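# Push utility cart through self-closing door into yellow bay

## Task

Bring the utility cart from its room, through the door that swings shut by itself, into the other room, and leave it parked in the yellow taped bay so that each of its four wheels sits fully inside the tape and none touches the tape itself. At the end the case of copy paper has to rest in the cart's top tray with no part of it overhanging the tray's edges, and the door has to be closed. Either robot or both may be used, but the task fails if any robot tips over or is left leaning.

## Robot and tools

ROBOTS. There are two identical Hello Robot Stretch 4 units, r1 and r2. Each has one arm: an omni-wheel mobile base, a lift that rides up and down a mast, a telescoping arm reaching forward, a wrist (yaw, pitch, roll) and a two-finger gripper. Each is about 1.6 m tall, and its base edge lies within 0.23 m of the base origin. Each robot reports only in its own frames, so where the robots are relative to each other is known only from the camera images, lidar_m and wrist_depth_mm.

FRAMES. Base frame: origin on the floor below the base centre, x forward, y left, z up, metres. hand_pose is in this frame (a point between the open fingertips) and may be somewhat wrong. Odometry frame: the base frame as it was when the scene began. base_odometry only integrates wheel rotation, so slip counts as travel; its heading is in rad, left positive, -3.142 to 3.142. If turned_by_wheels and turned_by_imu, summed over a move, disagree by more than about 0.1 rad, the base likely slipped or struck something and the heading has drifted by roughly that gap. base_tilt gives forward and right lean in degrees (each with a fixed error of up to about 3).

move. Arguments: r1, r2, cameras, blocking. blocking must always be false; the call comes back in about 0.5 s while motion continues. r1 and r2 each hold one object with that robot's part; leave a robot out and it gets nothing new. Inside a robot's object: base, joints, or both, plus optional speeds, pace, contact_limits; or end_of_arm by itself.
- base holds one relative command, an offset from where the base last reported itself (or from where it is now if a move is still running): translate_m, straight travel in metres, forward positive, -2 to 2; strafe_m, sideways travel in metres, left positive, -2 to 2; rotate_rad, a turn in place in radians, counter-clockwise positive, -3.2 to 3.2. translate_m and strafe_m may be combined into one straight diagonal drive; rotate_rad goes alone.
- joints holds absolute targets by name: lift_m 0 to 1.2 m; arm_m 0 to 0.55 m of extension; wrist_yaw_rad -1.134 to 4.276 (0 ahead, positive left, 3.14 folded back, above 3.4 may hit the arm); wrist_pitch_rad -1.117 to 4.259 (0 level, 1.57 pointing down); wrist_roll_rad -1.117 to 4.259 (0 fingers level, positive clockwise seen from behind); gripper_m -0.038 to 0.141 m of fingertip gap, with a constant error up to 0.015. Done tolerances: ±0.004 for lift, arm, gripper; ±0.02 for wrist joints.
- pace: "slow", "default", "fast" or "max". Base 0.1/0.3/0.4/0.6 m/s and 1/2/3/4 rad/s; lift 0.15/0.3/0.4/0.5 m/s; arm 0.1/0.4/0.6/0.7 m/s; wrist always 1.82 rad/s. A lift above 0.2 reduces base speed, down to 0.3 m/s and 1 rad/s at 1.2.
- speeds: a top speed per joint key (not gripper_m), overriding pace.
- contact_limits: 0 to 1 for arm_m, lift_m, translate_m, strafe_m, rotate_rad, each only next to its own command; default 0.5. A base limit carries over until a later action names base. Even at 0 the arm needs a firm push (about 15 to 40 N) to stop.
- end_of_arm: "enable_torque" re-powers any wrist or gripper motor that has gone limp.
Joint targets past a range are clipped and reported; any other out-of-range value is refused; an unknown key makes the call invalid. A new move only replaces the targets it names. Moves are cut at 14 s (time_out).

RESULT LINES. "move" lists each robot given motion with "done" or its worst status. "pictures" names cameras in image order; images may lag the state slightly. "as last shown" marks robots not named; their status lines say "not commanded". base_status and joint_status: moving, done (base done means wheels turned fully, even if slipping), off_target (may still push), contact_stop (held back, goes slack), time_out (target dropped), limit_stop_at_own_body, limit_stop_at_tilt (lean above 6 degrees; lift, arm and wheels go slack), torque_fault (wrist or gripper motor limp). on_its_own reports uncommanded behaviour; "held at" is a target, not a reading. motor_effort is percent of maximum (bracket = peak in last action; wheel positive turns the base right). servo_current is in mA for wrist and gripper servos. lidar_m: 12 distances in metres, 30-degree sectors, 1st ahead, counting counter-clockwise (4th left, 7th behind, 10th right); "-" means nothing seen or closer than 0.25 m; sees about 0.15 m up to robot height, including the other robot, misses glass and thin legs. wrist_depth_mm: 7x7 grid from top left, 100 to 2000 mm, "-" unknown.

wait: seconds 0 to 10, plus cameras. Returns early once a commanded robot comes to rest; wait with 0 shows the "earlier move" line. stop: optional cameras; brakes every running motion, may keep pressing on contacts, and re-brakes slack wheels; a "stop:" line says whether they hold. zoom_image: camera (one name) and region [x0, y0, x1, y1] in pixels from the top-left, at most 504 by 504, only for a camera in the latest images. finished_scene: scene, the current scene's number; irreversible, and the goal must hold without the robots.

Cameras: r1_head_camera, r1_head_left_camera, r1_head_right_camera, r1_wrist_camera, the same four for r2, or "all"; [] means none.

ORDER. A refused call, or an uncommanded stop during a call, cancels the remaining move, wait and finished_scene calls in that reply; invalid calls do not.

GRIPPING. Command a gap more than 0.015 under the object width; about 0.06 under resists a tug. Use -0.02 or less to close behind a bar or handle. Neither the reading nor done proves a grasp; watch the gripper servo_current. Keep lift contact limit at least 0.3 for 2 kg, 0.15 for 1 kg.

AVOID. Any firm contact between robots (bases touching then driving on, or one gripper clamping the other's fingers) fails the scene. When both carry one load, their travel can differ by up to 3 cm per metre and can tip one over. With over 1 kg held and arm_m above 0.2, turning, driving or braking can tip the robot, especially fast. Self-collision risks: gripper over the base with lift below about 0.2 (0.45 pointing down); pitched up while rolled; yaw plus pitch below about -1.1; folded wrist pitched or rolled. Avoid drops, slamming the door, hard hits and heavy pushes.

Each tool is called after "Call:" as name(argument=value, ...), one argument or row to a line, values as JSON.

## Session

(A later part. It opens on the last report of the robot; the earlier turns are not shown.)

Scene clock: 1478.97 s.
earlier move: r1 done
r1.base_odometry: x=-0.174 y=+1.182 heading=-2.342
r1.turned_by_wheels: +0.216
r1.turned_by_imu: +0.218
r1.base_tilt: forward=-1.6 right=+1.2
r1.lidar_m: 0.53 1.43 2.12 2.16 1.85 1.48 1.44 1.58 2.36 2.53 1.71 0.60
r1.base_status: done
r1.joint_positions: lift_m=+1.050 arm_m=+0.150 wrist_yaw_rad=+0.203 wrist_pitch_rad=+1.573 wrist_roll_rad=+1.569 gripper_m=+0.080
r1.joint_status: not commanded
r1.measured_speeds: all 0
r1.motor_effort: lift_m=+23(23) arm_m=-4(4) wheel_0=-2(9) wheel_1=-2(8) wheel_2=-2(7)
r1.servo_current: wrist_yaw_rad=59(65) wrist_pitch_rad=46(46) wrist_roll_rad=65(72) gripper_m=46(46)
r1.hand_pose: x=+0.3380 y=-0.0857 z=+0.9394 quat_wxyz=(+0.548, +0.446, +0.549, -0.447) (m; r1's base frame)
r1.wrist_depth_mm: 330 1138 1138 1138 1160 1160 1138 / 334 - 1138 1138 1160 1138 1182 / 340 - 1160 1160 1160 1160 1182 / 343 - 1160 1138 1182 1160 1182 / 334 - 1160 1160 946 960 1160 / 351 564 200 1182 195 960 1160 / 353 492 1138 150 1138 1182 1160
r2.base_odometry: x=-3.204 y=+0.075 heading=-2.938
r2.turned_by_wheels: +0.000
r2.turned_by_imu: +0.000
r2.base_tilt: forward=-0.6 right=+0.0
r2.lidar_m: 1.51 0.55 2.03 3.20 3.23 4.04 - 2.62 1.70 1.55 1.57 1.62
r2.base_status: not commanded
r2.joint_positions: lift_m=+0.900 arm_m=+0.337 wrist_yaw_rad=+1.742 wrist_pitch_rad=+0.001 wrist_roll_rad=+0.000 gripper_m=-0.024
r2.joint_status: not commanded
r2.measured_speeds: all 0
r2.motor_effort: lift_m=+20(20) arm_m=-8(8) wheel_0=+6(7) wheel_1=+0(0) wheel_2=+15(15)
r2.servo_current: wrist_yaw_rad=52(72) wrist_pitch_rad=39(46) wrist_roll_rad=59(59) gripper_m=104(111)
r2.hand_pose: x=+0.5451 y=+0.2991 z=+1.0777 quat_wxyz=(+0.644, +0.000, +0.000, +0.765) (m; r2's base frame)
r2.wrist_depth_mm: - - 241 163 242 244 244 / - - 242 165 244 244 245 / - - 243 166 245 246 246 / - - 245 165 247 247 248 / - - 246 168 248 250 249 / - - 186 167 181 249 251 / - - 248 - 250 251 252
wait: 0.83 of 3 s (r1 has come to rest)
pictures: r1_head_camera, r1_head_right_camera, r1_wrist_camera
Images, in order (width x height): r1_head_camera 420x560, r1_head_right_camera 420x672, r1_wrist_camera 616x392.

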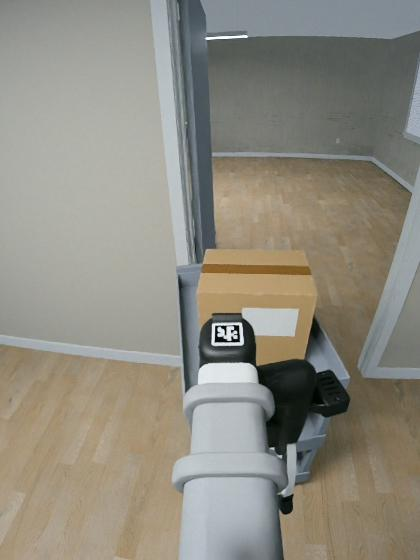

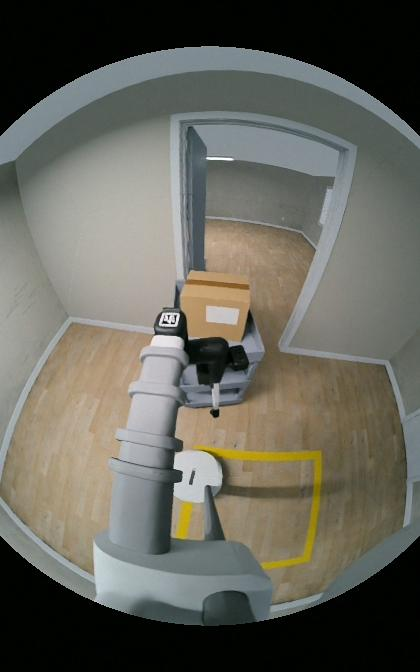

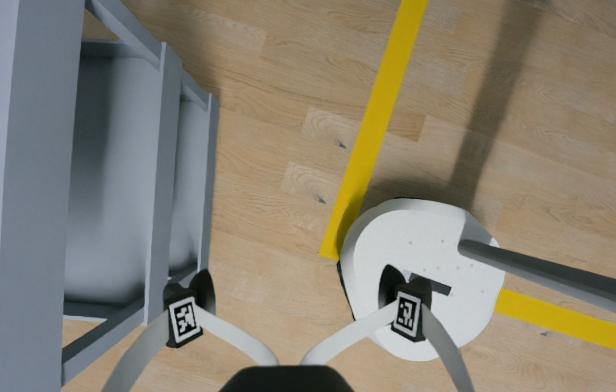

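Call:
move(
  blocking=false,
  r1={"base":{"rotate_rad":0.12},"joints":{"arm_m":0.33,"wrist_yaw_rad":0.02}},
  cameras=[],
)

Call:
wait(
  seconds=3,
  cameras=["r1_wrist_camera","r1_head_camera"],
)

Scene clock: 1497.13 s.
move: r1 moving
r1.base_odometry: x=-0.174 y=+1.182 heading=-2.226
r1.turned_by_wheels: +0.116
r1.turned_by_imu: +0.116
r1.base_tilt: forward=-1.6 right=+1.3
r1.lidar_m: 0.51 1.49 2.15 2.16 1.71 1.45 1.44 1.70 2.54 2.52 1.54 0.55
r1.base_status: rotate_rad moving
r1.joint_positions: lift_m=+1.050 arm_m=+0.201 wrist_yaw_rad=+0.023 wrist_pitch_rad=+1.573 wrist_roll_rad=+1.569 gripper_m=+0.080
r1.joint_status: arm_m moving; wrist_yaw_rad moving
r1.measured_speeds: translate_m=+0.000 strafe_m=-0.001 rotate_rad=+0.126 lift_m=+0.000 arm_m=+0.195 wrist_yaw_rad=-0.001 wrist_pitch_rad=+0.000 wrist_roll_rad=+0.000
r1.motor_effort: lift_m=+23(23) arm_m=+6(6) wheel_0=-3(6) wheel_1=-4(8) wheel_2=+0(7)
r1.servo_current: wrist_yaw_rad=39(85) wrist_pitch_rad=33(52) wrist_roll_rad=46(59) gripper_m=39(46)
r1.hand_pose: x=+0.3731 y=-0.0874 z=+0.9394 quat_wxyz=(+0.506, +0.493, +0.507, -0.494) (m; r1's base frame)
r1.wrist_depth_mm: 342 591 1138 1160 1160 1182 1182 / 336 - 1138 1182 1160 1160 1138 / 338 - 1160 1160 1182 1160 1182 / 347 - 1160 1160 960 946 1205 / 342 - 1160 1160 960 946 1160 / 336 357 200 1160 195 1160 1182 / 364 347 1160 151 1138 1182 1160
r2: as last shown
r2.lidar_m: 1.52 0.56 2.02 3.19 3.24 4.02 - 2.63 1.71 1.54 1.56 1.67
r2.motor_effort: lift_m=+20(21) arm_m=-8(8) wheel_0=+6(6) wheel_1=+0(1) wheel_2=+15(15)
r2.servo_current: wrist_yaw_rad=65(65) wrist_pitch_rad=39(39) wrist_roll_rad=46(59) gripper_m=98(104)
r2.wrist_depth_mm: - - 241 163 243 243 246 / - - 242 165 243 244 245 / - - 242 166 245 246 246 / - - 245 165 247 247 248 / - - 246 169 249 248 250 / - - 186 167 181 249 250 / - - 248 - 250 252 253
pictures: none
No camera images: "cameras" was empty.

Scene clock: 1498.27 s.
earlier move: r1 done
r1.base_odometry: x=-0.174 y=+1.182 heading=-2.222
r1.turned_by_wheels: +0.004
r1.turned_by_imu: +0.004
r1.base_tilt: forward=-1.6 right=+1.3
r1.lidar_m: 0.53 1.52 2.17 2.16 1.69 1.45 1.45 1.66 2.52 2.54 1.58 0.56
r1.base_status: done
r1.joint_positions: lift_m=+1.050 arm_m=+0.330 wrist_yaw_rad=+0.022 wrist_pitch_rad=+1.573 wrist_roll_rad=+1.569 gripper_m=+0.080
r1.joint_status: all done
r1.measured_speeds: all 0
r1.motor_effort: lift_m=+23(23) arm_m=+5(7) wheel_0=-4(6) wheel_1=-1(8) wheel_2=-1(7)
r1.servo_current: wrist_yaw_rad=65(85) wrist_pitch_rad=39(52) wrist_roll_rad=72(72) gripper_m=46(52)
r1.hand_pose: x=+0.5023 y=-0.0874 z=+0.9394 quat_wxyz=(+0.506, +0.493, +0.507, -0.494) (m; r1's base frame)
r1.wrist_depth_mm: 286 366 364 1160 1160 1160 1182 / 297 364 366 1160 1160 1138 1182 / 314 366 364 1138 1182 1160 1160 / 325 366 366 1182 1160 946 1160 / 343 366 366 1182 1160 946 946 / 349 362 212 1138 195 946 1160 / 364 366 366 151 1160 1160 1160
r2.base_odometry: x=-3.204 y=+0.075 heading=-2.938
r2.turned_by_wheels: +0.000
r2.turned_by_imu: +0.000
r2.base_tilt: forward=-0.6 right=+0.1
r2.lidar_m: 1.50 0.55 2.03 3.20 3.24 4.04 - 2.61 1.71 1.56 1.57 1.70
r2.base_status: not commanded
r2.joint_positions: lift_m=+0.900 arm_m=+0.337 wrist_yaw_rad=+1.742 wrist_pitch_rad=+0.001 wrist_roll_rad=+0.000 gripper_m=-0.024
r2.joint_status: not commanded
r2.measured_speeds: all 0
r2.motor_effort: lift_m=+20(21) arm_m=-8(8) wheel_0=+6(6) wheel_1=+0(1) wheel_2=+15(15)
r2.servo_current: wrist_yaw_rad=52(72) wrist_pitch_rad=39(46) wrist_roll_rad=59(59) gripper_m=104(104)
r2.hand_pose: x=+0.5451 y=+0.2991 z=+1.0777 quat_wxyz=(+0.644, +0.000, +0.000, +0.765) (m; r2's base frame)
r2.wrist_depth_mm: - - 241 163 243 244 243 / - - 242 166 244 244 246 / - - 244 167 245 246 247 / - - 244 165 246 247 248 / - - 246 168 247 249 250 / - - 186 167 181 250 251 / - - 248 - 250 252 251
wait: 1.13 of 3 s (r1 has come to rest)
pictures: r1_head_camera, r1_wrist_camera
Images, in order (width x height): r1_head_camera 420x560, r1_wrist_camera 616x392.

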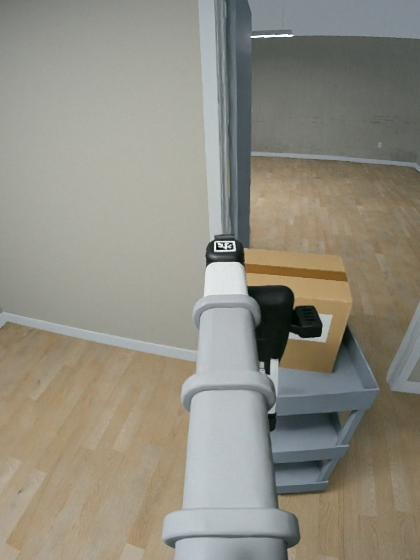

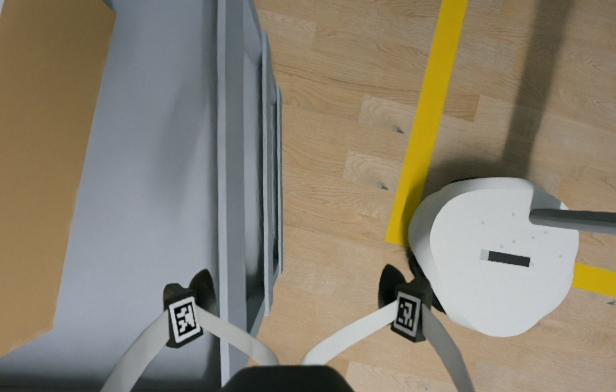

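Call:
move(
  blocking=false,
  r1={"base":{"strafe_m":-0.15},"joints":{"arm_m":0.395}},
  cameras=[],
)

Call:
wait(
  seconds=3,
  cameras=["r1_wrist_camera"],
)

Scene clock: 1503.53 s.
move: r1 moving
r1.base_odometry: x=-0.203 y=+1.204 heading=-2.222
r1.turned_by_wheels: +0.000
r1.turned_by_imu: +0.000
r1.base_tilt: forward=-1.6 right=+1.3
r1.lidar_m: 0.53 1.48 2.21 2.19 1.72 1.46 1.45 1.72 2.48 2.52 1.58 0.54
r1.base_status: strafe_m moving
r1.joint_positions: lift_m=+1.050 arm_m=+0.377 wrist_yaw_rad=+0.022 wrist_pitch_rad=+1.573 wrist_roll_rad=+1.569 gripper_m=+0.080
r1.joint_status: arm_m moving
r1.measured_speeds: translate_m=+0.000 strafe_m=-0.140 rotate_rad=+0.000 lift_m=+0.000 arm_m=+0.128 wrist_yaw_rad=+0.000 wrist_pitch_rad=+0.000 wrist_roll_rad=+0.000
r1.motor_effort: lift_m=+23(23) arm_m=+4(8) wheel_0=+11(11) wheel_1=-8(9) wheel_2=+1(2)
r1.servo_current: wrist_yaw_rad=39(59) wrist_pitch_rad=46(52) wrist_roll_rad=52(59) gripper_m=46(46)
r1.hand_pose: x=+0.5490 y=-0.0874 z=+0.9394 quat_wxyz=(+0.506, +0.493, +0.507, -0.494) (m; r1's base frame)
r1.wrist_depth_mm: 235 366 366 1138 1138 1182 1138 / 237 351 368 1160 1138 1160 1138 / 255 366 366 1160 1160 1160 1138 / 265 366 366 1138 1160 960 946 / 273 364 366 1160 1138 931 946 / 286 366 214 1182 195 946 960 / 294 362 370 143 1160 1160 1160
r2: as last shown
r2.base_tilt: forward=-0.7 right=+0.0
r2.lidar_m: 1.51 0.52 2.02 3.18 3.24 4.00 - 2.61 1.70 1.55 1.58 1.65
r2.motor_effort: lift_m=+20(20) arm_m=-8(8) wheel_0=+5(6) wheel_1=+0(0) wheel_2=+15(15)
r2.servo_current: wrist_yaw_rad=59(59) wrist_pitch_rad=33(46) wrist_roll_rad=39(52) gripper_m=104(111)
r2.wrist_depth_mm: - - 241 163 242 243 245 / - - 242 165 244 245 246 / - - 243 166 246 246 247 / - - 244 165 245 247 247 / - - 246 168 248 249 250 / - - 186 167 181 250 251 / - - 248 - 251 251 252
pictures: none
No camera images: "cameras" was empty.

Scene clock: 1504.77 s.
earlier move: r1 done
r1.base_odometry: x=-0.293 y=+1.273 heading=-2.222
r1.turned_by_wheels: +0.000
r1.turned_by_imu: -0.001
r1.base_tilt: forward=-1.6 right=+1.2
r1.lidar_m: 0.53 0.56 2.32 2.31 1.76 1.47 1.49 1.71 2.38 2.40 1.55 0.55
r1.base_status: done
r1.joint_positions: lift_m=+1.050 arm_m=+0.395 wrist_yaw_rad=+0.022 wrist_pitch_rad=+1.573 wrist_roll_rad=+1.569 gripper_m=+0.080
r1.joint_status: all done
r1.measured_speeds: all 0
r1.motor_effort: lift_m=+23(23) arm_m=+4(8) wheel_0=+0(11) wheel_1=+0(10) wheel_2=+0(2)
r1.servo_current: wrist_yaw_rad=59(72) wrist_pitch_rad=39(52) wrist_roll_rad=59(59) gripper_m=39(46)
r1.hand_pose: x=+0.5673 y=-0.0874 z=+0.9394 quat_wxyz=(+0.506, +0.493, +0.507, -0.494) (m; r1's base frame)
r1.wrist_depth_mm: 1160 1138 1160 1138 1138 1160 1138 / 364 364 366 364 1138 1138 1160 / 203 366 364 370 1160 1160 1138 / 189 278 366 368 1160 931 1160 / 196 296 366 364 1182 960 946 / 197 285 214 366 194 946 946 / 216 267 366 143 1182 1138 1160
r2.base_odometry: x=-3.204 y=+0.075 heading=-2.938
r2.turned_by_wheels: +0.000
r2.turned_by_imu: +0.000
r2.base_tilt: forward=-0.6 right=+0.1
r2.lidar_m: 1.52 0.55 2.01 3.19 3.26 4.02 - 2.61 1.71 1.55 1.58 1.68
r2.base_status: not commanded
r2.joint_positions: lift_m=+0.900 arm_m=+0.337 wrist_yaw_rad=+1.742 wrist_pitch_rad=+0.001 wrist_roll_rad=+0.000 gripper_m=-0.024
r2.joint_status: not commanded
r2.measured_speeds: all 0
r2.motor_effort: lift_m=+20(20) arm_m=-8(8) wheel_0=+6(6) wheel_1=+0(1) wheel_2=+15(15)
r2.servo_current: wrist_yaw_rad=65(65) wrist_pitch_rad=46(46) wrist_roll_rad=52(59) gripper_m=98(111)
r2.hand_pose: x=+0.5451 y=+0.2991 z=+1.0777 quat_wxyz=(+0.644, +0.000, +0.000, +0.765) (m; r2's base frame)
r2.wrist_depth_mm: - - 241 162 243 245 245 / - - 243 165 243 245 245 / - - 244 166 245 246 247 / - - 245 165 246 247 248 / - - 247 169 247 248 250 / - - 186 167 182 250 250 / - - 249 - 250 251 251
wait: 1.23 of 3 s (r1 has come to rest)
pictures: r1_wrist_camera
Images, in order (width x height): r1_wrist_camera 616x392.

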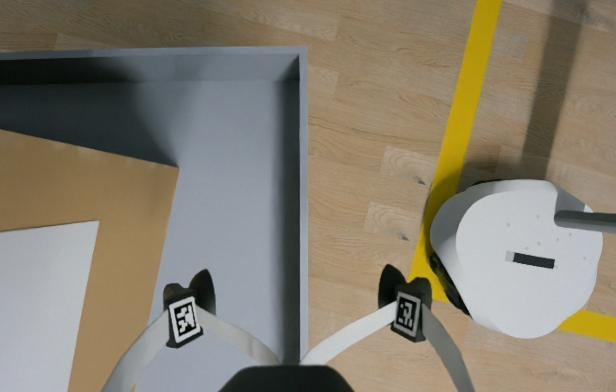

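Call:
move(
  blocking=false,
  r1={"joints":{"lift_m":0.952},"pace":"slow"},
  cameras=[],
)

Call:
wait(
  seconds=2.5,
  cameras=[],
)

Call:
move(
  blocking=false,
  r1={"joints":{"gripper_m":-0.036}},
  cameras=[],
)

Call:
wait(
  seconds=2,
  cameras=[],
)

Call:
move(
  blocking=false,
  r1={"base":{"translate_m":-0.4,"strafe_m":-0.08},"pace":"slow"},
  cameras=[],
)

Call:
wait(
  seconds=6,
  cameras=["r1_wrist_camera","r1_head_right_camera"],
)

Scene clock: 1525.47 s.
move: r1 moving
r1.base_odometry: x=-0.293 y=+1.273 heading=-2.222
r1.turned_by_wheels: +0.000
r1.turned_by_imu: +0.000
r1.base_tilt: forward=-1.6 right=+1.3
r1.lidar_m: 0.53 0.58 2.32 2.32 1.76 1.49 1.49 1.72 2.39 2.40 1.54 0.57
r1.base_status: not commanded
r1.joint_positions: lift_m=+1.025 arm_m=+0.395 wrist_yaw_rad=+0.022 wrist_pitch_rad=+1.573 wrist_roll_rad=+1.569 gripper_m=+0.080
r1.joint_status: lift_m moving
r1.measured_speeds: translate_m=+0.000 strafe_m=+0.000 rotate_rad=+0.000 lift_m=-0.097 arm_m=+0.000 wrist_yaw_rad=+0.000 wrist_pitch_rad=+0.000 wrist_roll_rad=+0.000
r1.motor_effort: lift_m=+11(22) arm_m=+5(5) wheel_0=+0(1) wheel_1=+0(1) wheel_2=+0(0)
r1.servo_current: wrist_yaw_rad=39(65) wrist_pitch_rad=46(46) wrist_roll_rad=33(59) gripper_m=46(46)
r1.hand_pose: x=+0.5673 y=-0.0874 z=+0.9150 quat_wxyz=(+0.506, +0.493, +0.507, -0.494) (m; r1's base frame)
r1.wrist_depth_mm: 1118 1118 1118 1138 1138 1138 1138 / 343 345 343 343 1138 1160 1118 / 202 345 345 343 1138 1118 1138 / 189 277 343 345 1138 931 931 / 195 296 343 343 1118 931 917 / 198 285 213 345 195 946 946 / 216 259 345 143 1118 1160 1138
r2: as last shown
r2.base_tilt: forward=-0.6 right=+0.0
r2.lidar_m: 1.51 0.55 2.02 3.20 3.24 4.03 - 2.63 1.70 1.55 1.57 1.67
r2.motor_effort: lift_m=+20(20) arm_m=-8(8) wheel_0=+6(6) wheel_1=+0(0) wheel_2=+15(15)
r2.servo_current: wrist_yaw_rad=52(65) wrist_pitch_rad=33(46) wrist_roll_rad=46(52) gripper_m=104(111)
r2.wrist_depth_mm: - - 241 163 242 245 244 / - - 242 165 244 245 246 / - - 244 167 246 246 246 / - - 245 165 246 248 249 / - - 247 168 247 249 248 / - - 186 167 181 250 251 / - - 248 - 250 251 251
pictures: none
No camera images: "cameras" was empty.

Scene clock: 1526.67 s.
earlier move: r1 done
r1.base_odometry: x=-0.293 y=+1.273 heading=-2.222
r1.turned_by_wheels: +0.000
r1.turned_by_imu: +0.000
r1.base_tilt: forward=-1.6 right=+1.3
r1.lidar_m: 0.54 0.56 2.31 2.30 1.78 1.48 1.47 1.71 2.40 2.40 1.54 0.58
r1.base_status: not commanded
r1.joint_positions: lift_m=+0.952 arm_m=+0.395 wrist_yaw_rad=+0.022 wrist_pitch_rad=+1.573 wrist_roll_rad=+1.569 gripper_m=+0.080
r1.joint_status: all done
r1.measured_speeds: all 0
r1.motor_effort: lift_m=+12(22) arm_m=+5(5) wheel_0=+0(1) wheel_1=+0(1) wheel_2=+0(0)
r1.servo_current: wrist_yaw_rad=39(65) wrist_pitch_rad=39(46) wrist_roll_rad=52(65) gripper_m=46(52)
r1.hand_pose: x=+0.5673 y=-0.0874 z=+0.8423 quat_wxyz=(+0.506, +0.493, +0.507, -0.494) (m; r1's base frame)
r1.wrist_depth_mm: 257 247 249 268 1060 1060 1060 / 268 268 268 270 1060 1042 1060 / 204 270 270 271 1078 1078 1078 / 189 270 268 270 1042 891 866 / 197 268 271 271 1060 854 854 / 204 270 214 270 196 854 842 / 214 270 270 143 1078 1060 1078
r2.base_odometry: x=-3.204 y=+0.075 heading=-2.938
r2.turned_by_wheels: +0.000
r2.turned_by_imu: +0.000
r2.base_tilt: forward=-0.7 right=+0.1
r2.lidar_m: 1.50 0.53 2.00 3.19 3.24 3.99 - 2.58 1.69 1.55 1.58 1.67
r2.base_status: not commanded
r2.joint_positions: lift_m=+0.900 arm_m=+0.337 wrist_yaw_rad=+1.742 wrist_pitch_rad=+0.001 wrist_roll_rad=+0.000 gripper_m=-0.024
r2.joint_status: not commanded
r2.measured_speeds: all 0
r2.motor_effort: lift_m=+21(21) arm_m=-8(8) wheel_0=+6(6) wheel_1=+0(1) wheel_2=+15(15)
r2.servo_current: wrist_yaw_rad=65(65) wrist_pitch_rad=46(46) wrist_roll_rad=59(59) gripper_m=98(111)
r2.hand_pose: x=+0.5451 y=+0.2991 z=+1.0777 quat_wxyz=(+0.644, +0.000, +0.000, +0.765) (m; r2's base frame)
r2.wrist_depth_mm: - - 241 163 242 243 245 / - - 243 165 244 246 246 / - - 243 167 245 246 247 / - - 245 165 247 248 248 / - - 246 168 249 248 250 / - - 186 167 181 249 250 / - - 248 - 250 252 253
wait: 1.20 of 2.5 s (r1 has come to rest)
pictures: none
No camera images: "cameras" was empty.

Scene clock: 1527.17 s.
move: r1 moving
r1.base_odometry: x=-0.293 y=+1.273 heading=-2.222
r1.turned_by_wheels: +0.000
r1.turned_by_imu: +0.000
r1.base_tilt: forward=-1.6 right=+1.2
r1.lidar_m: 0.51 0.56 2.32 2.30 1.76 1.49 1.47 1.72 2.39 2.40 1.55 0.57
r1.base_status: not commanded
r1.joint_positions: lift_m=+0.952 arm_m=+0.395 wrist_yaw_rad=+0.022 wrist_pitch_rad=+1.573 wrist_roll_rad=+1.569 gripper_m=+0.062
r1.joint_status: gripper_m moving
r1.measured_speeds: all 0
r1.motor_effort: lift_m=+12(12) arm_m=+5(5) wheel_0=-1(1) wheel_1=+1(1) wheel_2=+0(0)
r1.servo_current: wrist_yaw_rad=46(78) wrist_pitch_rad=39(46) wrist_roll_rad=46(59) gripper_m=91(91)
r1.hand_pose: x=+0.5673 y=-0.0874 z=+0.8423 quat_wxyz=(+0.506, +0.493, +0.507, -0.494) (m; r1's base frame)
r1.wrist_depth_mm: 257 247 249 266 1042 1060 1060 / 270 268 268 270 1060 1060 1060 / 205 268 268 268 1060 1078 1078 / 189 268 268 268 1042 891 854 / 196 271 270 270 1060 854 842 / 204 268 199 270 195 854 842 / 214 259 271 143 1060 1060 1060
r2: as last shown
r2.base_tilt: forward=-0.6 right=+0.0
r2.lidar_m: 1.51 0.55 2.02 3.19 3.22 4.00 - 2.60 1.70 1.56 1.58 1.66
r2.motor_effort: lift_m=+20(20) arm_m=-8(8) wheel_0=+6(6) wheel_1=+0(0) wheel_2=+15(15)
r2.servo_current: wrist_yaw_rad=65(65) wrist_pitch_rad=39(46) wrist_roll_rad=52(52) gripper_m=98(111)
r2.wrist_depth_mm: - - 240 163 244 244 245 / - - 242 165 244 245 246 / - - 244 167 245 246 246 / - - 244 165 246 247 249 / - - 246 169 247 249 250 / - - 186 167 181 249 250 / - - 248 - 250 251 253
pictures: none
No camera images: "cameras" was empty.

Scene clock: 1528.50 s.
earlier move: r1 done
r1.base_odometry: x=-0.293 y=+1.273 heading=-2.222
r1.turned_by_wheels: +0.000
r1.turned_by_imu: +0.000
r1.base_tilt: forward=-1.6 right=+1.3
r1.lidar_m: 0.52 0.57 2.31 2.33 1.76 1.48 1.48 1.71 2.37 2.40 1.54 0.56
r1.base_status: not commanded
r1.joint_positions: lift_m=+0.952 arm_m=+0.395 wrist_yaw_rad=+0.022 wrist_pitch_rad=+1.573 wrist_roll_rad=+1.569 gripper_m=-0.035
r1.joint_status: all done
r1.measured_speeds: all 0
r1.motor_effort: lift_m=+15(15) arm_m=+4(5) wheel_0=+0(1) wheel_1=+0(1) wheel_2=+0(0)
r1.servo_current: wrist_yaw_rad=65(78) wrist_pitch_rad=46(52) wrist_roll_rad=46(59) gripper_m=78(143)
r1.hand_pose: x=+0.5673 y=-0.0874 z=+0.8421 quat_wxyz=(+0.506, +0.493, +0.507, -0.494) (m; r1's base frame)
r1.wrist_depth_mm: 236 244 247 1060 1060 1078 1060 / 264 266 267 267 1060 1060 1060 / 265 266 266 267 1060 1060 1060 / 200 265 267 267 1060 878 842 / 200 266 267 267 1042 854 854 / 211 266 186 198 178 854 854 / 220 151 267 180 178 1078 1060
r2.base_odometry: x=-3.204 y=+0.075 heading=-2.938
r2.turned_by_wheels: +0.000
r2.turned_by_imu: +0.000
r2.base_tilt: forward=-0.7 right=+0.1
r2.lidar_m: 1.51 0.57 2.04 3.18 3.23 4.05 - 2.59 1.68 1.55 1.57 1.66
r2.base_status: not commanded
r2.joint_positions: lift_m=+0.900 arm_m=+0.337 wrist_yaw_rad=+1.742 wrist_pitch_rad=+0.001 wrist_roll_rad=+0.000 gripper_m=-0.024
r2.joint_status: not commanded
r2.measured_speeds: all 0
r2.motor_effort: lift_m=+20(21) arm_m=-8(8) wheel_0=+5(6) wheel_1=+0(0) wheel_2=+15(15)
r2.servo_current: wrist_yaw_rad=59(65) wrist_pitch_rad=39(46) wrist_roll_rad=39(59) gripper_m=104(111)
r2.hand_pose: x=+0.5451 y=+0.2991 z=+1.0777 quat_wxyz=(+0.644, +0.000, +0.000, +0.765) (m; r2's base frame)
r2.wrist_depth_mm: - - 241 163 243 244 245 / - - 242 166 243 244 245 / - - 243 166 245 247 246 / - - 245 165 248 248 249 / - - 246 168 248 249 249 / - - 186 167 182 250 252 / - - 247 - 250 252 253
wait: 1.33 of 2 s (r1 has come to rest)
pictures: none
No camera images: "cameras" was empty.

Scene clock: 1529.00 s.
move: r1 moving
r1.base_odometry: x=-0.288 y=+1.284 heading=-2.222
r1.turned_by_wheels: +0.000
r1.turned_by_imu: +0.000
r1.base_tilt: forward=-1.6 right=+1.3
r1.lidar_m: 0.52 0.57 2.29 2.32 1.75 1.47 1.47 1.70 2.36 2.40 1.55 0.58
r1.base_status: translate_m moving; strafe_m moving
r1.joint_positions: lift_m=+0.952 arm_m=+0.395 wrist_yaw_rad=+0.022 wrist_pitch_rad=+1.568 wrist_roll_rad=+1.569 gripper_m=-0.035
r1.joint_status: not commanded
r1.measured_speeds: translate_m=-0.047 strafe_m=-0.009 rotate_rad=+0.001 lift_m=+0.000 arm_m=+0.000 wrist_yaw_rad=+0.000 wrist_pitch_rad=-0.026 wrist_roll_rad=+0.000
r1.motor_effort: lift_m=+15(15) arm_m=+3(5) wheel_0=-2(5) wheel_1=-3(5) wheel_2=+7(7)
r1.servo_current: wrist_yaw_rad=59(65) wrist_pitch_rad=46(52) wrist_roll_rad=52(59) gripper_m=78(85)
r1.hand_pose: x=+0.5687 y=-0.0874 z=+0.8421 quat_wxyz=(+0.507, +0.495, +0.505, -0.493) (m; r1's base frame)
r1.wrist_depth_mm: 248 243 246 1078 1060 1060 1060 / 268 268 267 1078 1042 1060 1042 / 268 270 267 1042 1060 1060 1042 / 202 268 270 1060 1060 904 842 / 208 270 270 1060 1042 854 854 / 211 270 187 198 1060 854 831 / 225 149 268 199 172 1060 1060
r2: as last shown
r2.lidar_m: 1.51 0.55 2.03 3.19 3.22 4.05 - 2.61 1.69 1.52 1.56 1.66
r2.motor_effort: lift_m=+20(20) arm_m=-7(8) wheel_0=+6(6) wheel_1=+0(0) wheel_2=+15(15)
r2.servo_current: wrist_yaw_rad=59(72) wrist_pitch_rad=39(39) wrist_roll_rad=52(59) gripper_m=98(104)
r2.wrist_depth_mm: - - 241 163 242 244 245 / - - 242 165 245 245 246 / - - 244 166 244 246 248 / - - 245 165 246 247 249 / - - 246 168 248 249 249 / - - 186 167 181 250 251 / - - 249 - 251 251 253
pictures: none
No camera images: "cameras" was empty.

Scene clock: 1533.83 s.
earlier move: r1 done
r1.base_odometry: x=-0.115 y=+1.639 heading=-2.222
r1.turned_by_wheels: +0.000
r1.turned_by_imu: +0.003
r1.base_tilt: forward=-1.6 right=+1.2
r1.lidar_m: 0.56 0.62 2.49 2.39 1.33 1.13 1.11 1.28 2.19 2.19 1.99 1.69
r1.base_status: done
r1.joint_positions: lift_m=+0.952 arm_m=+0.395 wrist_yaw_rad=+0.023 wrist_pitch_rad=+1.560 wrist_roll_rad=+1.570 gripper_m=-0.035
r1.joint_status: not commanded
r1.measured_speeds: all 0
r1.motor_effort: lift_m=+15(15) arm_m=-4(5) wheel_0=+2(5) wheel_1=-2(7) wheel_2=+7(18)
r1.servo_current: wrist_yaw_rad=52(72) wrist_pitch_rad=65(117) wrist_roll_rad=46(65) gripper_m=72(85)
r1.hand_pose: x=+0.5710 y=-0.0873 z=+0.8421 quat_wxyz=(+0.508, +0.497, +0.503, -0.491) (m; r1's base frame)
r1.wrist_depth_mm: 1060 1060 1060 1060 1060 1060 1078 / 1060 1060 1042 1060 1025 1042 1060 / 1078 1078 1078 1078 1078 1060 1042 / 244 1042 1060 1060 1060 931 842 / 271 251 224 488 1078 842 831 / 272 272 192 197 1060 917 842 / 230 151 270 200 177 - 1042
r2.base_odometry: x=-3.204 y=+0.075 heading=-2.938
r2.turned_by_wheels: +0.000
r2.turned_by_imu: +0.001
r2.base_tilt: forward=-0.6 right=+0.1
r2.lidar_m: 1.50 0.55 2.02 3.18 3.25 4.02 - 2.62 1.72 1.54 1.57 1.66
r2.base_status: not commanded
r2.joint_positions: lift_m=+0.900 arm_m=+0.337 wrist_yaw_rad=+1.742 wrist_pitch_rad=+0.001 wrist_roll_rad=+0.000 gripper_m=-0.024
r2.joint_status: not commanded
r2.measured_speeds: all 0
r2.motor_effort: lift_m=+20(21) arm_m=-8(8) wheel_0=+5(6) wheel_1=+0(0) wheel_2=+15(15)
r2.servo_current: wrist_yaw_rad=46(72) wrist_pitch_rad=39(52) wrist_roll_rad=39(59) gripper_m=98(111)
r2.hand_pose: x=+0.5451 y=+0.2991 z=+1.0777 quat_wxyz=(+0.644, +0.000, +0.000, +0.765) (m; r2's base frame)
r2.wrist_depth_mm: - - 240 163 243 244 244 / - - 242 166 245 244 245 / - - 243 167 245 246 247 / - - 245 164 246 247 248 / - - 247 168 249 249 250 / - - 185 167 181 251 251 / - - 248 - 251 252 252
wait: 4.83 of 6 s (r1 has come to rest)
pictures: r1_head_right_camera, r1_wrist_camera
Images, in order (width x height): r1_head_right_camera 420x672, r1_wrist_camera 616x392.

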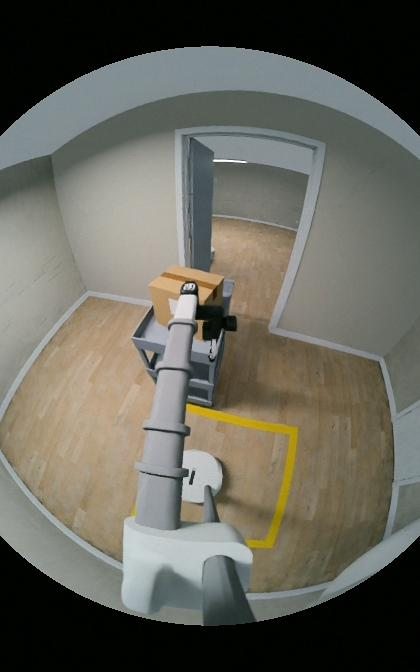

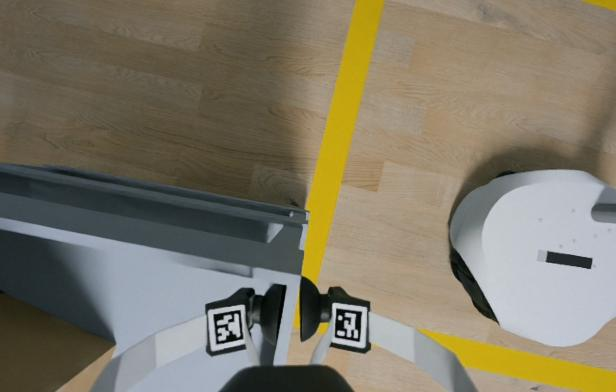

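Call:
move(
  blocking=false,
  r1={"base":{"translate_m":-0.42,"strafe_m":-0.1},"pace":"slow"},
  cameras=[],
)

Call:
wait(
  seconds=6,
  cameras=["r1_wrist_camera","r1_head_right_camera","r1_head_camera"],
)

Scene clock: 1549.10 s.
move: r1 moving
r1.base_odometry: x=-0.109 y=+1.651 heading=-2.221
r1.turned_by_wheels: +0.001
r1.turned_by_imu: +0.001
r1.base_tilt: forward=-1.5 right=+1.2
r1.lidar_m: 0.56 0.64 2.50 2.35 1.26 1.12 1.09 1.27 2.17 2.19 1.98 1.72
r1.base_status: translate_m moving; strafe_m moving
r1.joint_positions: lift_m=+0.952 arm_m=+0.395 wrist_yaw_rad=+0.023 wrist_pitch_rad=+1.560 wrist_roll_rad=+1.570 gripper_m=-0.035
r1.joint_status: not commanded
r1.measured_speeds: translate_m=-0.049 strafe_m=-0.012 rotate_rad=+0.001 lift_m=+0.000 arm_m=+0.000 wrist_yaw_rad=+0.000 wrist_pitch_rad=+0.000 wrist_roll_rad=+0.000
r1.motor_effort: lift_m=+15(15) arm_m=-4(4) wheel_0=+3(3) wheel_1=-4(7) wheel_2=+15(15)
r1.servo_current: wrist_yaw_rad=39(78) wrist_pitch_rad=65(65) wrist_roll_rad=33(65) gripper_m=72(72)
r1.hand_pose: x=+0.5710 y=-0.0873 z=+0.8421 quat_wxyz=(+0.508, +0.497, +0.503, -0.491) (m; r1's base frame)
r1.wrist_depth_mm: 1042 1042 1078 1042 1042 1042 1060 / 1042 1078 1025 1042 1060 1025 1060 / 1078 1060 1078 1042 1060 1060 1060 / 251 1078 1060 1060 1042 931 842 / 272 243 221 504 1025 831 820 / 273 272 198 195 1060 976 831 / 234 150 272 200 156 - 1060
r2: as last shown
r2.turned_by_imu: +0.000
r2.base_tilt: forward=-0.7 right=+0.0
r2.lidar_m: 1.50 0.57 2.02 3.19 3.24 4.05 - 2.63 1.71 1.53 1.56 1.67
r2.motor_effort: lift_m=+20(20) arm_m=-8(8) wheel_0=+5(6) wheel_1=+0(0) wheel_2=+15(15)
r2.servo_current: wrist_yaw_rad=59(65) wrist_pitch_rad=39(46) wrist_roll_rad=52(65) gripper_m=104(111)
r2.wrist_depth_mm: - - 240 162 242 244 244 / - - 243 165 245 245 245 / - - 242 166 244 245 247 / - - 245 164 246 246 247 / - - 246 169 248 249 249 / - - 186 167 181 251 250 / - - 249 - 250 251 251
pictures: none
No camera images: "cameras" was empty.

Scene clock: 1554.17 s.
earlier move: r1 done
r1.base_odometry: x=+0.060 y=+2.034 heading=-2.221
r1.turned_by_wheels: +0.000
r1.turned_by_imu: +0.002
r1.base_tilt: forward=-1.5 right=+1.3
r1.lidar_m: 0.55 0.57 2.67 1.59 0.87 0.73 0.73 0.88 1.44 2.05 2.32 2.04
r1.base_status: done
r1.joint_positions: lift_m=+0.952 arm_m=+0.395 wrist_yaw_rad=+0.023 wrist_pitch_rad=+1.565 wrist_roll_rad=+1.570 gripper_m=-0.035
r1.joint_status: not commanded
r1.measured_speeds: all 0
r1.motor_effort: lift_m=+15(15) arm_m=-4(4) wheel_0=+4(6) wheel_1=+0(7) wheel_2=+6(18)
r1.servo_current: wrist_yaw_rad=52(78) wrist_pitch_rad=52(72) wrist_roll_rad=39(65) gripper_m=72(78)
r1.hand_pose: x=+0.5695 y=-0.0874 z=+0.8421 quat_wxyz=(+0.507, +0.496, +0.504, -0.493) (m; r1's base frame)
r1.wrist_depth_mm: 1060 1042 1042 1042 1060 1042 1060 / 1060 1060 1060 1042 1060 1042 1025 / 1060 1078 1060 1060 1042 1042 1042 / 1060 1025 1078 1060 1060 878 842 / 256 236 221 517 1060 842 842 / 272 271 214 197 181 904 842 / 254 154 271 200 1042 1060 1078
r2.base_odometry: x=-3.204 y=+0.075 heading=-2.938
r2.turned_by_wheels: +0.000
r2.turned_by_imu: +0.001
r2.base_tilt: forward=-0.7 right=+0.0
r2.lidar_m: 1.52 0.54 2.01 3.18 3.22 4.01 - 2.61 1.70 1.54 1.57 1.65
r2.base_status: not commanded
r2.joint_positions: lift_m=+0.900 arm_m=+0.337 wrist_yaw_rad=+1.742 wrist_pitch_rad=+0.001 wrist_roll_rad=+0.000 gripper_m=-0.024
r2.joint_status: not commanded
r2.measured_speeds: all 0
r2.motor_effort: lift_m=+20(21) arm_m=-8(8) wheel_0=+6(6) wheel_1=+0(1) wheel_2=+15(15)
r2.servo_current: wrist_yaw_rad=65(72) wrist_pitch_rad=39(46) wrist_roll_rad=46(65) gripper_m=104(117)
r2.hand_pose: x=+0.5451 y=+0.2991 z=+1.0777 quat_wxyz=(+0.644, +0.000, +0.000, +0.765) (m; r2's base frame)
r2.wrist_depth_mm: - - 240 163 242 243 244 / - - 243 165 243 246 246 / - - 243 167 245 246 247 / - - 245 165 246 247 248 / - - 247 169 249 248 250 / - - 185 167 181 250 250 / - - 249 - 251 252 252
wait: 5.07 of 6 s (r1 has come to rest)
pictures: r1_head_camera, r1_head_right_camera, r1_wrist_camera
Images, in order (width x height): r1_head_camera 420x560, r1_head_right_camera 420x672, r1_wrist_camera 616x392.

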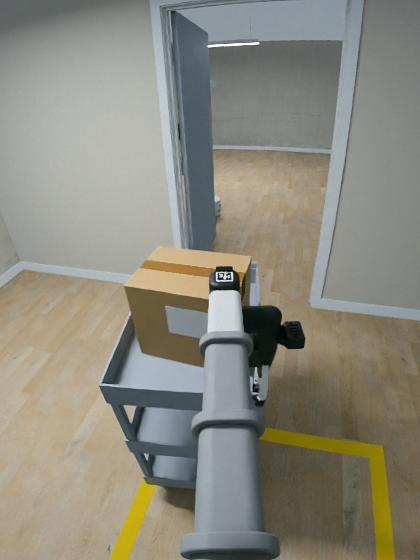

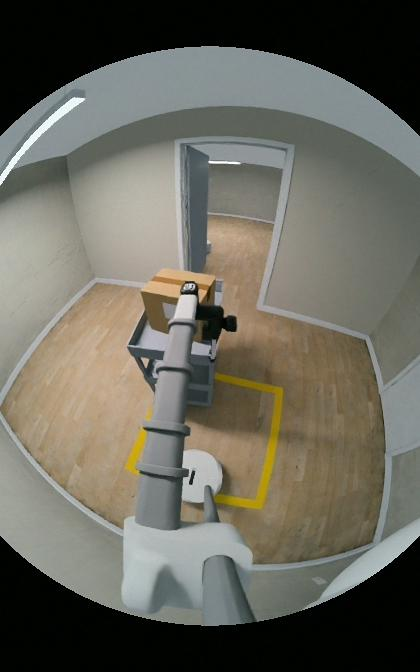

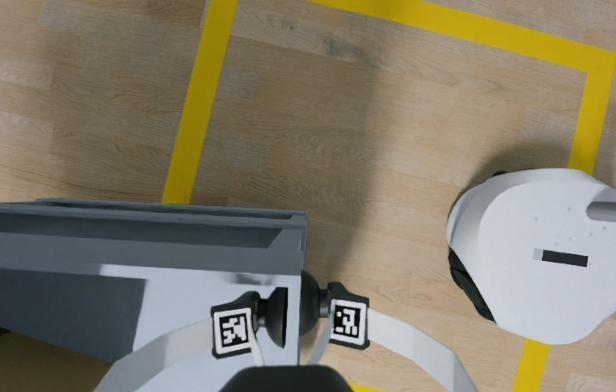

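Call:
move(
  blocking=false,
  r1={"base":{"translate_m":-0.3,"strafe_m":-0.2},"joints":{"arm_m":0.245},"speeds":{"arm_m":0.045},"pace":"slow"},
  cameras=[],
)

Call:
wait(
  seconds=6,
  cameras=["r1_wrist_camera","r1_head_right_camera","r1_head_camera"],
)

Scene clock: 1573.60 s.
move: r1 moving
r1.base_odometry: x=+0.061 y=+2.048 heading=-2.219
r1.turned_by_wheels: +0.002
r1.turned_by_imu: +0.002
r1.base_tilt: forward=-1.5 right=+1.2
r1.lidar_m: 0.54 0.57 2.69 1.56 0.84 0.72 0.70 0.84 1.45 2.01 2.31 2.05
r1.base_status: translate_m moving; strafe_m moving
r1.joint_positions: lift_m=+0.952 arm_m=+0.375 wrist_yaw_rad=+0.023 wrist_pitch_rad=+1.560 wrist_roll_rad=+1.570 gripper_m=-0.035
r1.joint_status: arm_m moving
r1.measured_speeds: translate_m=-0.045 strafe_m=-0.031 rotate_rad=+0.000 lift_m=+0.000 arm_m=-0.045 wrist_yaw_rad=+0.000 wrist_pitch_rad=+0.000 wrist_roll_rad=+0.000
r1.motor_effort: lift_m=+15(15) arm_m=-7(12) wheel_0=+10(13) wheel_1=-6(6) wheel_2=+18(18)
r1.servo_current: wrist_yaw_rad=52(65) wrist_pitch_rad=59(65) wrist_roll_rad=39(59) gripper_m=72(78)
r1.hand_pose: x=+0.5514 y=-0.0873 z=+0.8421 quat_wxyz=(+0.509, +0.497, +0.503, -0.491) (m; r1's base frame)
r1.wrist_depth_mm: 1060 1060 1042 1060 1060 1025 1025 / 1060 1078 1078 1060 1025 1042 1025 / 1060 1060 1042 1042 1042 1042 1042 / 1060 1060 1078 1060 1042 917 842 / 251 233 226 1078 1042 854 842 / 273 272 200 196 1060 904 842 / 258 155 271 184 160 1042 1042
r2: as last shown
r2.turned_by_imu: +0.000
r2.base_tilt: forward=-0.6 right=+0.0
r2.lidar_m: 1.52 0.55 2.01 3.21 3.22 4.01 - 2.64 1.71 1.55 1.57 1.68
r2.motor_effort: lift_m=+20(20) arm_m=-8(8) wheel_0=+6(6) wheel_1=+0(0) wheel_2=+15(15)
r2.servo_current: wrist_yaw_rad=59(59) wrist_pitch_rad=46(46) wrist_roll_rad=52(52) gripper_m=104(104)
r2.wrist_depth_mm: - - 241 163 242 243 245 / - - 242 165 244 243 247 / - - 244 167 245 245 247 / - - 244 165 246 248 247 / - - 246 169 248 249 249 / - - 186 167 181 250 250 / - - 248 - 251 251 252
pictures: none
No camera images: "cameras" was empty.

Scene clock: 1577.90 s.
earlier move: r1 done
r1.base_odometry: x=+0.082 y=+2.394 heading=-2.220
r1.turned_by_wheels: -0.001
r1.turned_by_imu: +0.000
r1.base_tilt: forward=-1.6 right=+1.2
r1.lidar_m: 0.35 0.36 0.44 1.06 0.58 0.48 0.47 0.59 1.02 1.79 2.03 2.29
r1.base_status: done
r1.joint_positions: lift_m=+0.952 arm_m=+0.245 wrist_yaw_rad=+0.023 wrist_pitch_rad=+1.570 wrist_roll_rad=+1.570 gripper_m=-0.035
r1.joint_status: all done
r1.measured_speeds: all 0
r1.motor_effort: lift_m=+15(15) arm_m=-4(12) wheel_0=+10(14) wheel_1=-2(6) wheel_2=+5(18)
r1.servo_current: wrist_yaw_rad=39(72) wrist_pitch_rad=46(65) wrist_roll_rad=52(65) gripper_m=72(78)
r1.hand_pose: x=+0.4180 y=-0.0874 z=+0.8421 quat_wxyz=(+0.506, +0.494, +0.506, -0.494) (m; r1's base frame)
r1.wrist_depth_mm: 1042 1042 1042 1078 1042 1060 1042 / 1042 1060 1060 1060 1078 1060 1060 / 1060 1042 1060 1042 1060 1060 1042 / 1060 1042 1078 1060 1060 854 1078 / 1042 1060 279 1042 866 842 866 / 232 240 199 198 179 854 1078 / 267 154 181 181 1025 133 1060
r2.base_odometry: x=-3.204 y=+0.075 heading=-2.938
r2.turned_by_wheels: +0.000
r2.turned_by_imu: +0.001
r2.base_tilt: forward=-0.7 right=+0.0
r2.lidar_m: 1.52 0.56 2.03 3.20 3.24 4.05 - 2.62 1.72 1.54 1.58 1.65
r2.base_status: not commanded
r2.joint_positions: lift_m=+0.900 arm_m=+0.337 wrist_yaw_rad=+1.742 wrist_pitch_rad=+0.001 wrist_roll_rad=+0.000 gripper_m=-0.024
r2.joint_status: not commanded
r2.measured_speeds: all 0
r2.motor_effort: lift_m=+20(21) arm_m=-8(8) wheel_0=+6(6) wheel_1=+0(1) wheel_2=+15(15)
r2.servo_current: wrist_yaw_rad=59(72) wrist_pitch_rad=39(46) wrist_roll_rad=33(59) gripper_m=98(111)
r2.hand_pose: x=+0.5451 y=+0.2991 z=+1.0777 quat_wxyz=(+0.644, +0.000, +0.000, +0.765) (m; r2's base frame)
r2.wrist_depth_mm: - - 240 163 243 244 244 / - - 242 165 244 244 246 / - - 243 166 245 246 246 / - - 245 165 247 248 248 / - - 246 168 247 249 249 / - - 186 167 181 251 251 / - - 248 - 249 251 251
wait: 4.30 of 6 s (r1 has come to rest)
pictures: r1_head_camera, r1_head_right_camera, r1_wrist_camera
Images, in order (width x height): r1_head_camera 420x560, r1_head_right_camera 420x672, r1_wrist_camera 616x392.

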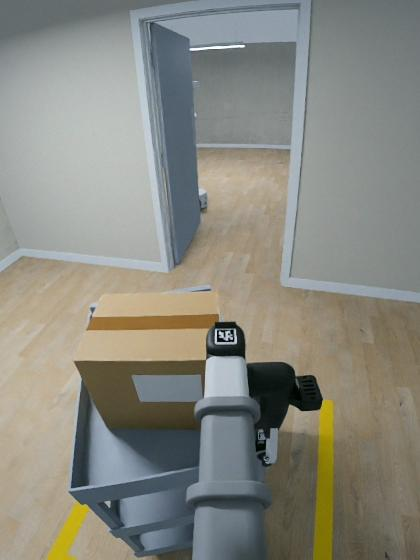

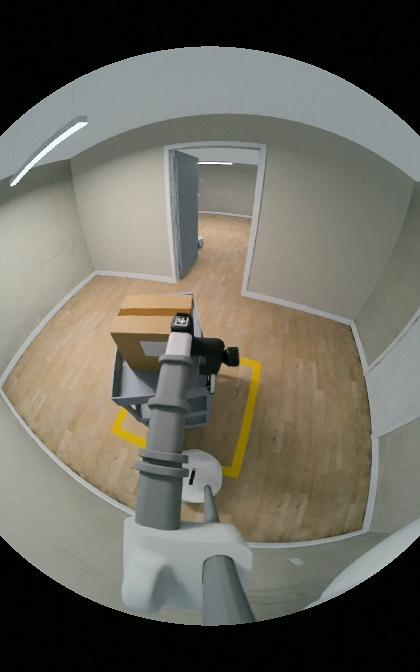

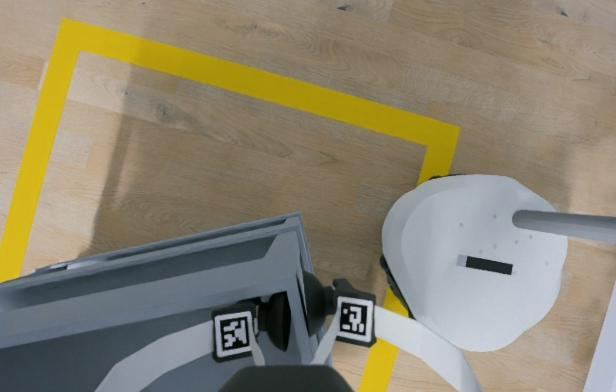

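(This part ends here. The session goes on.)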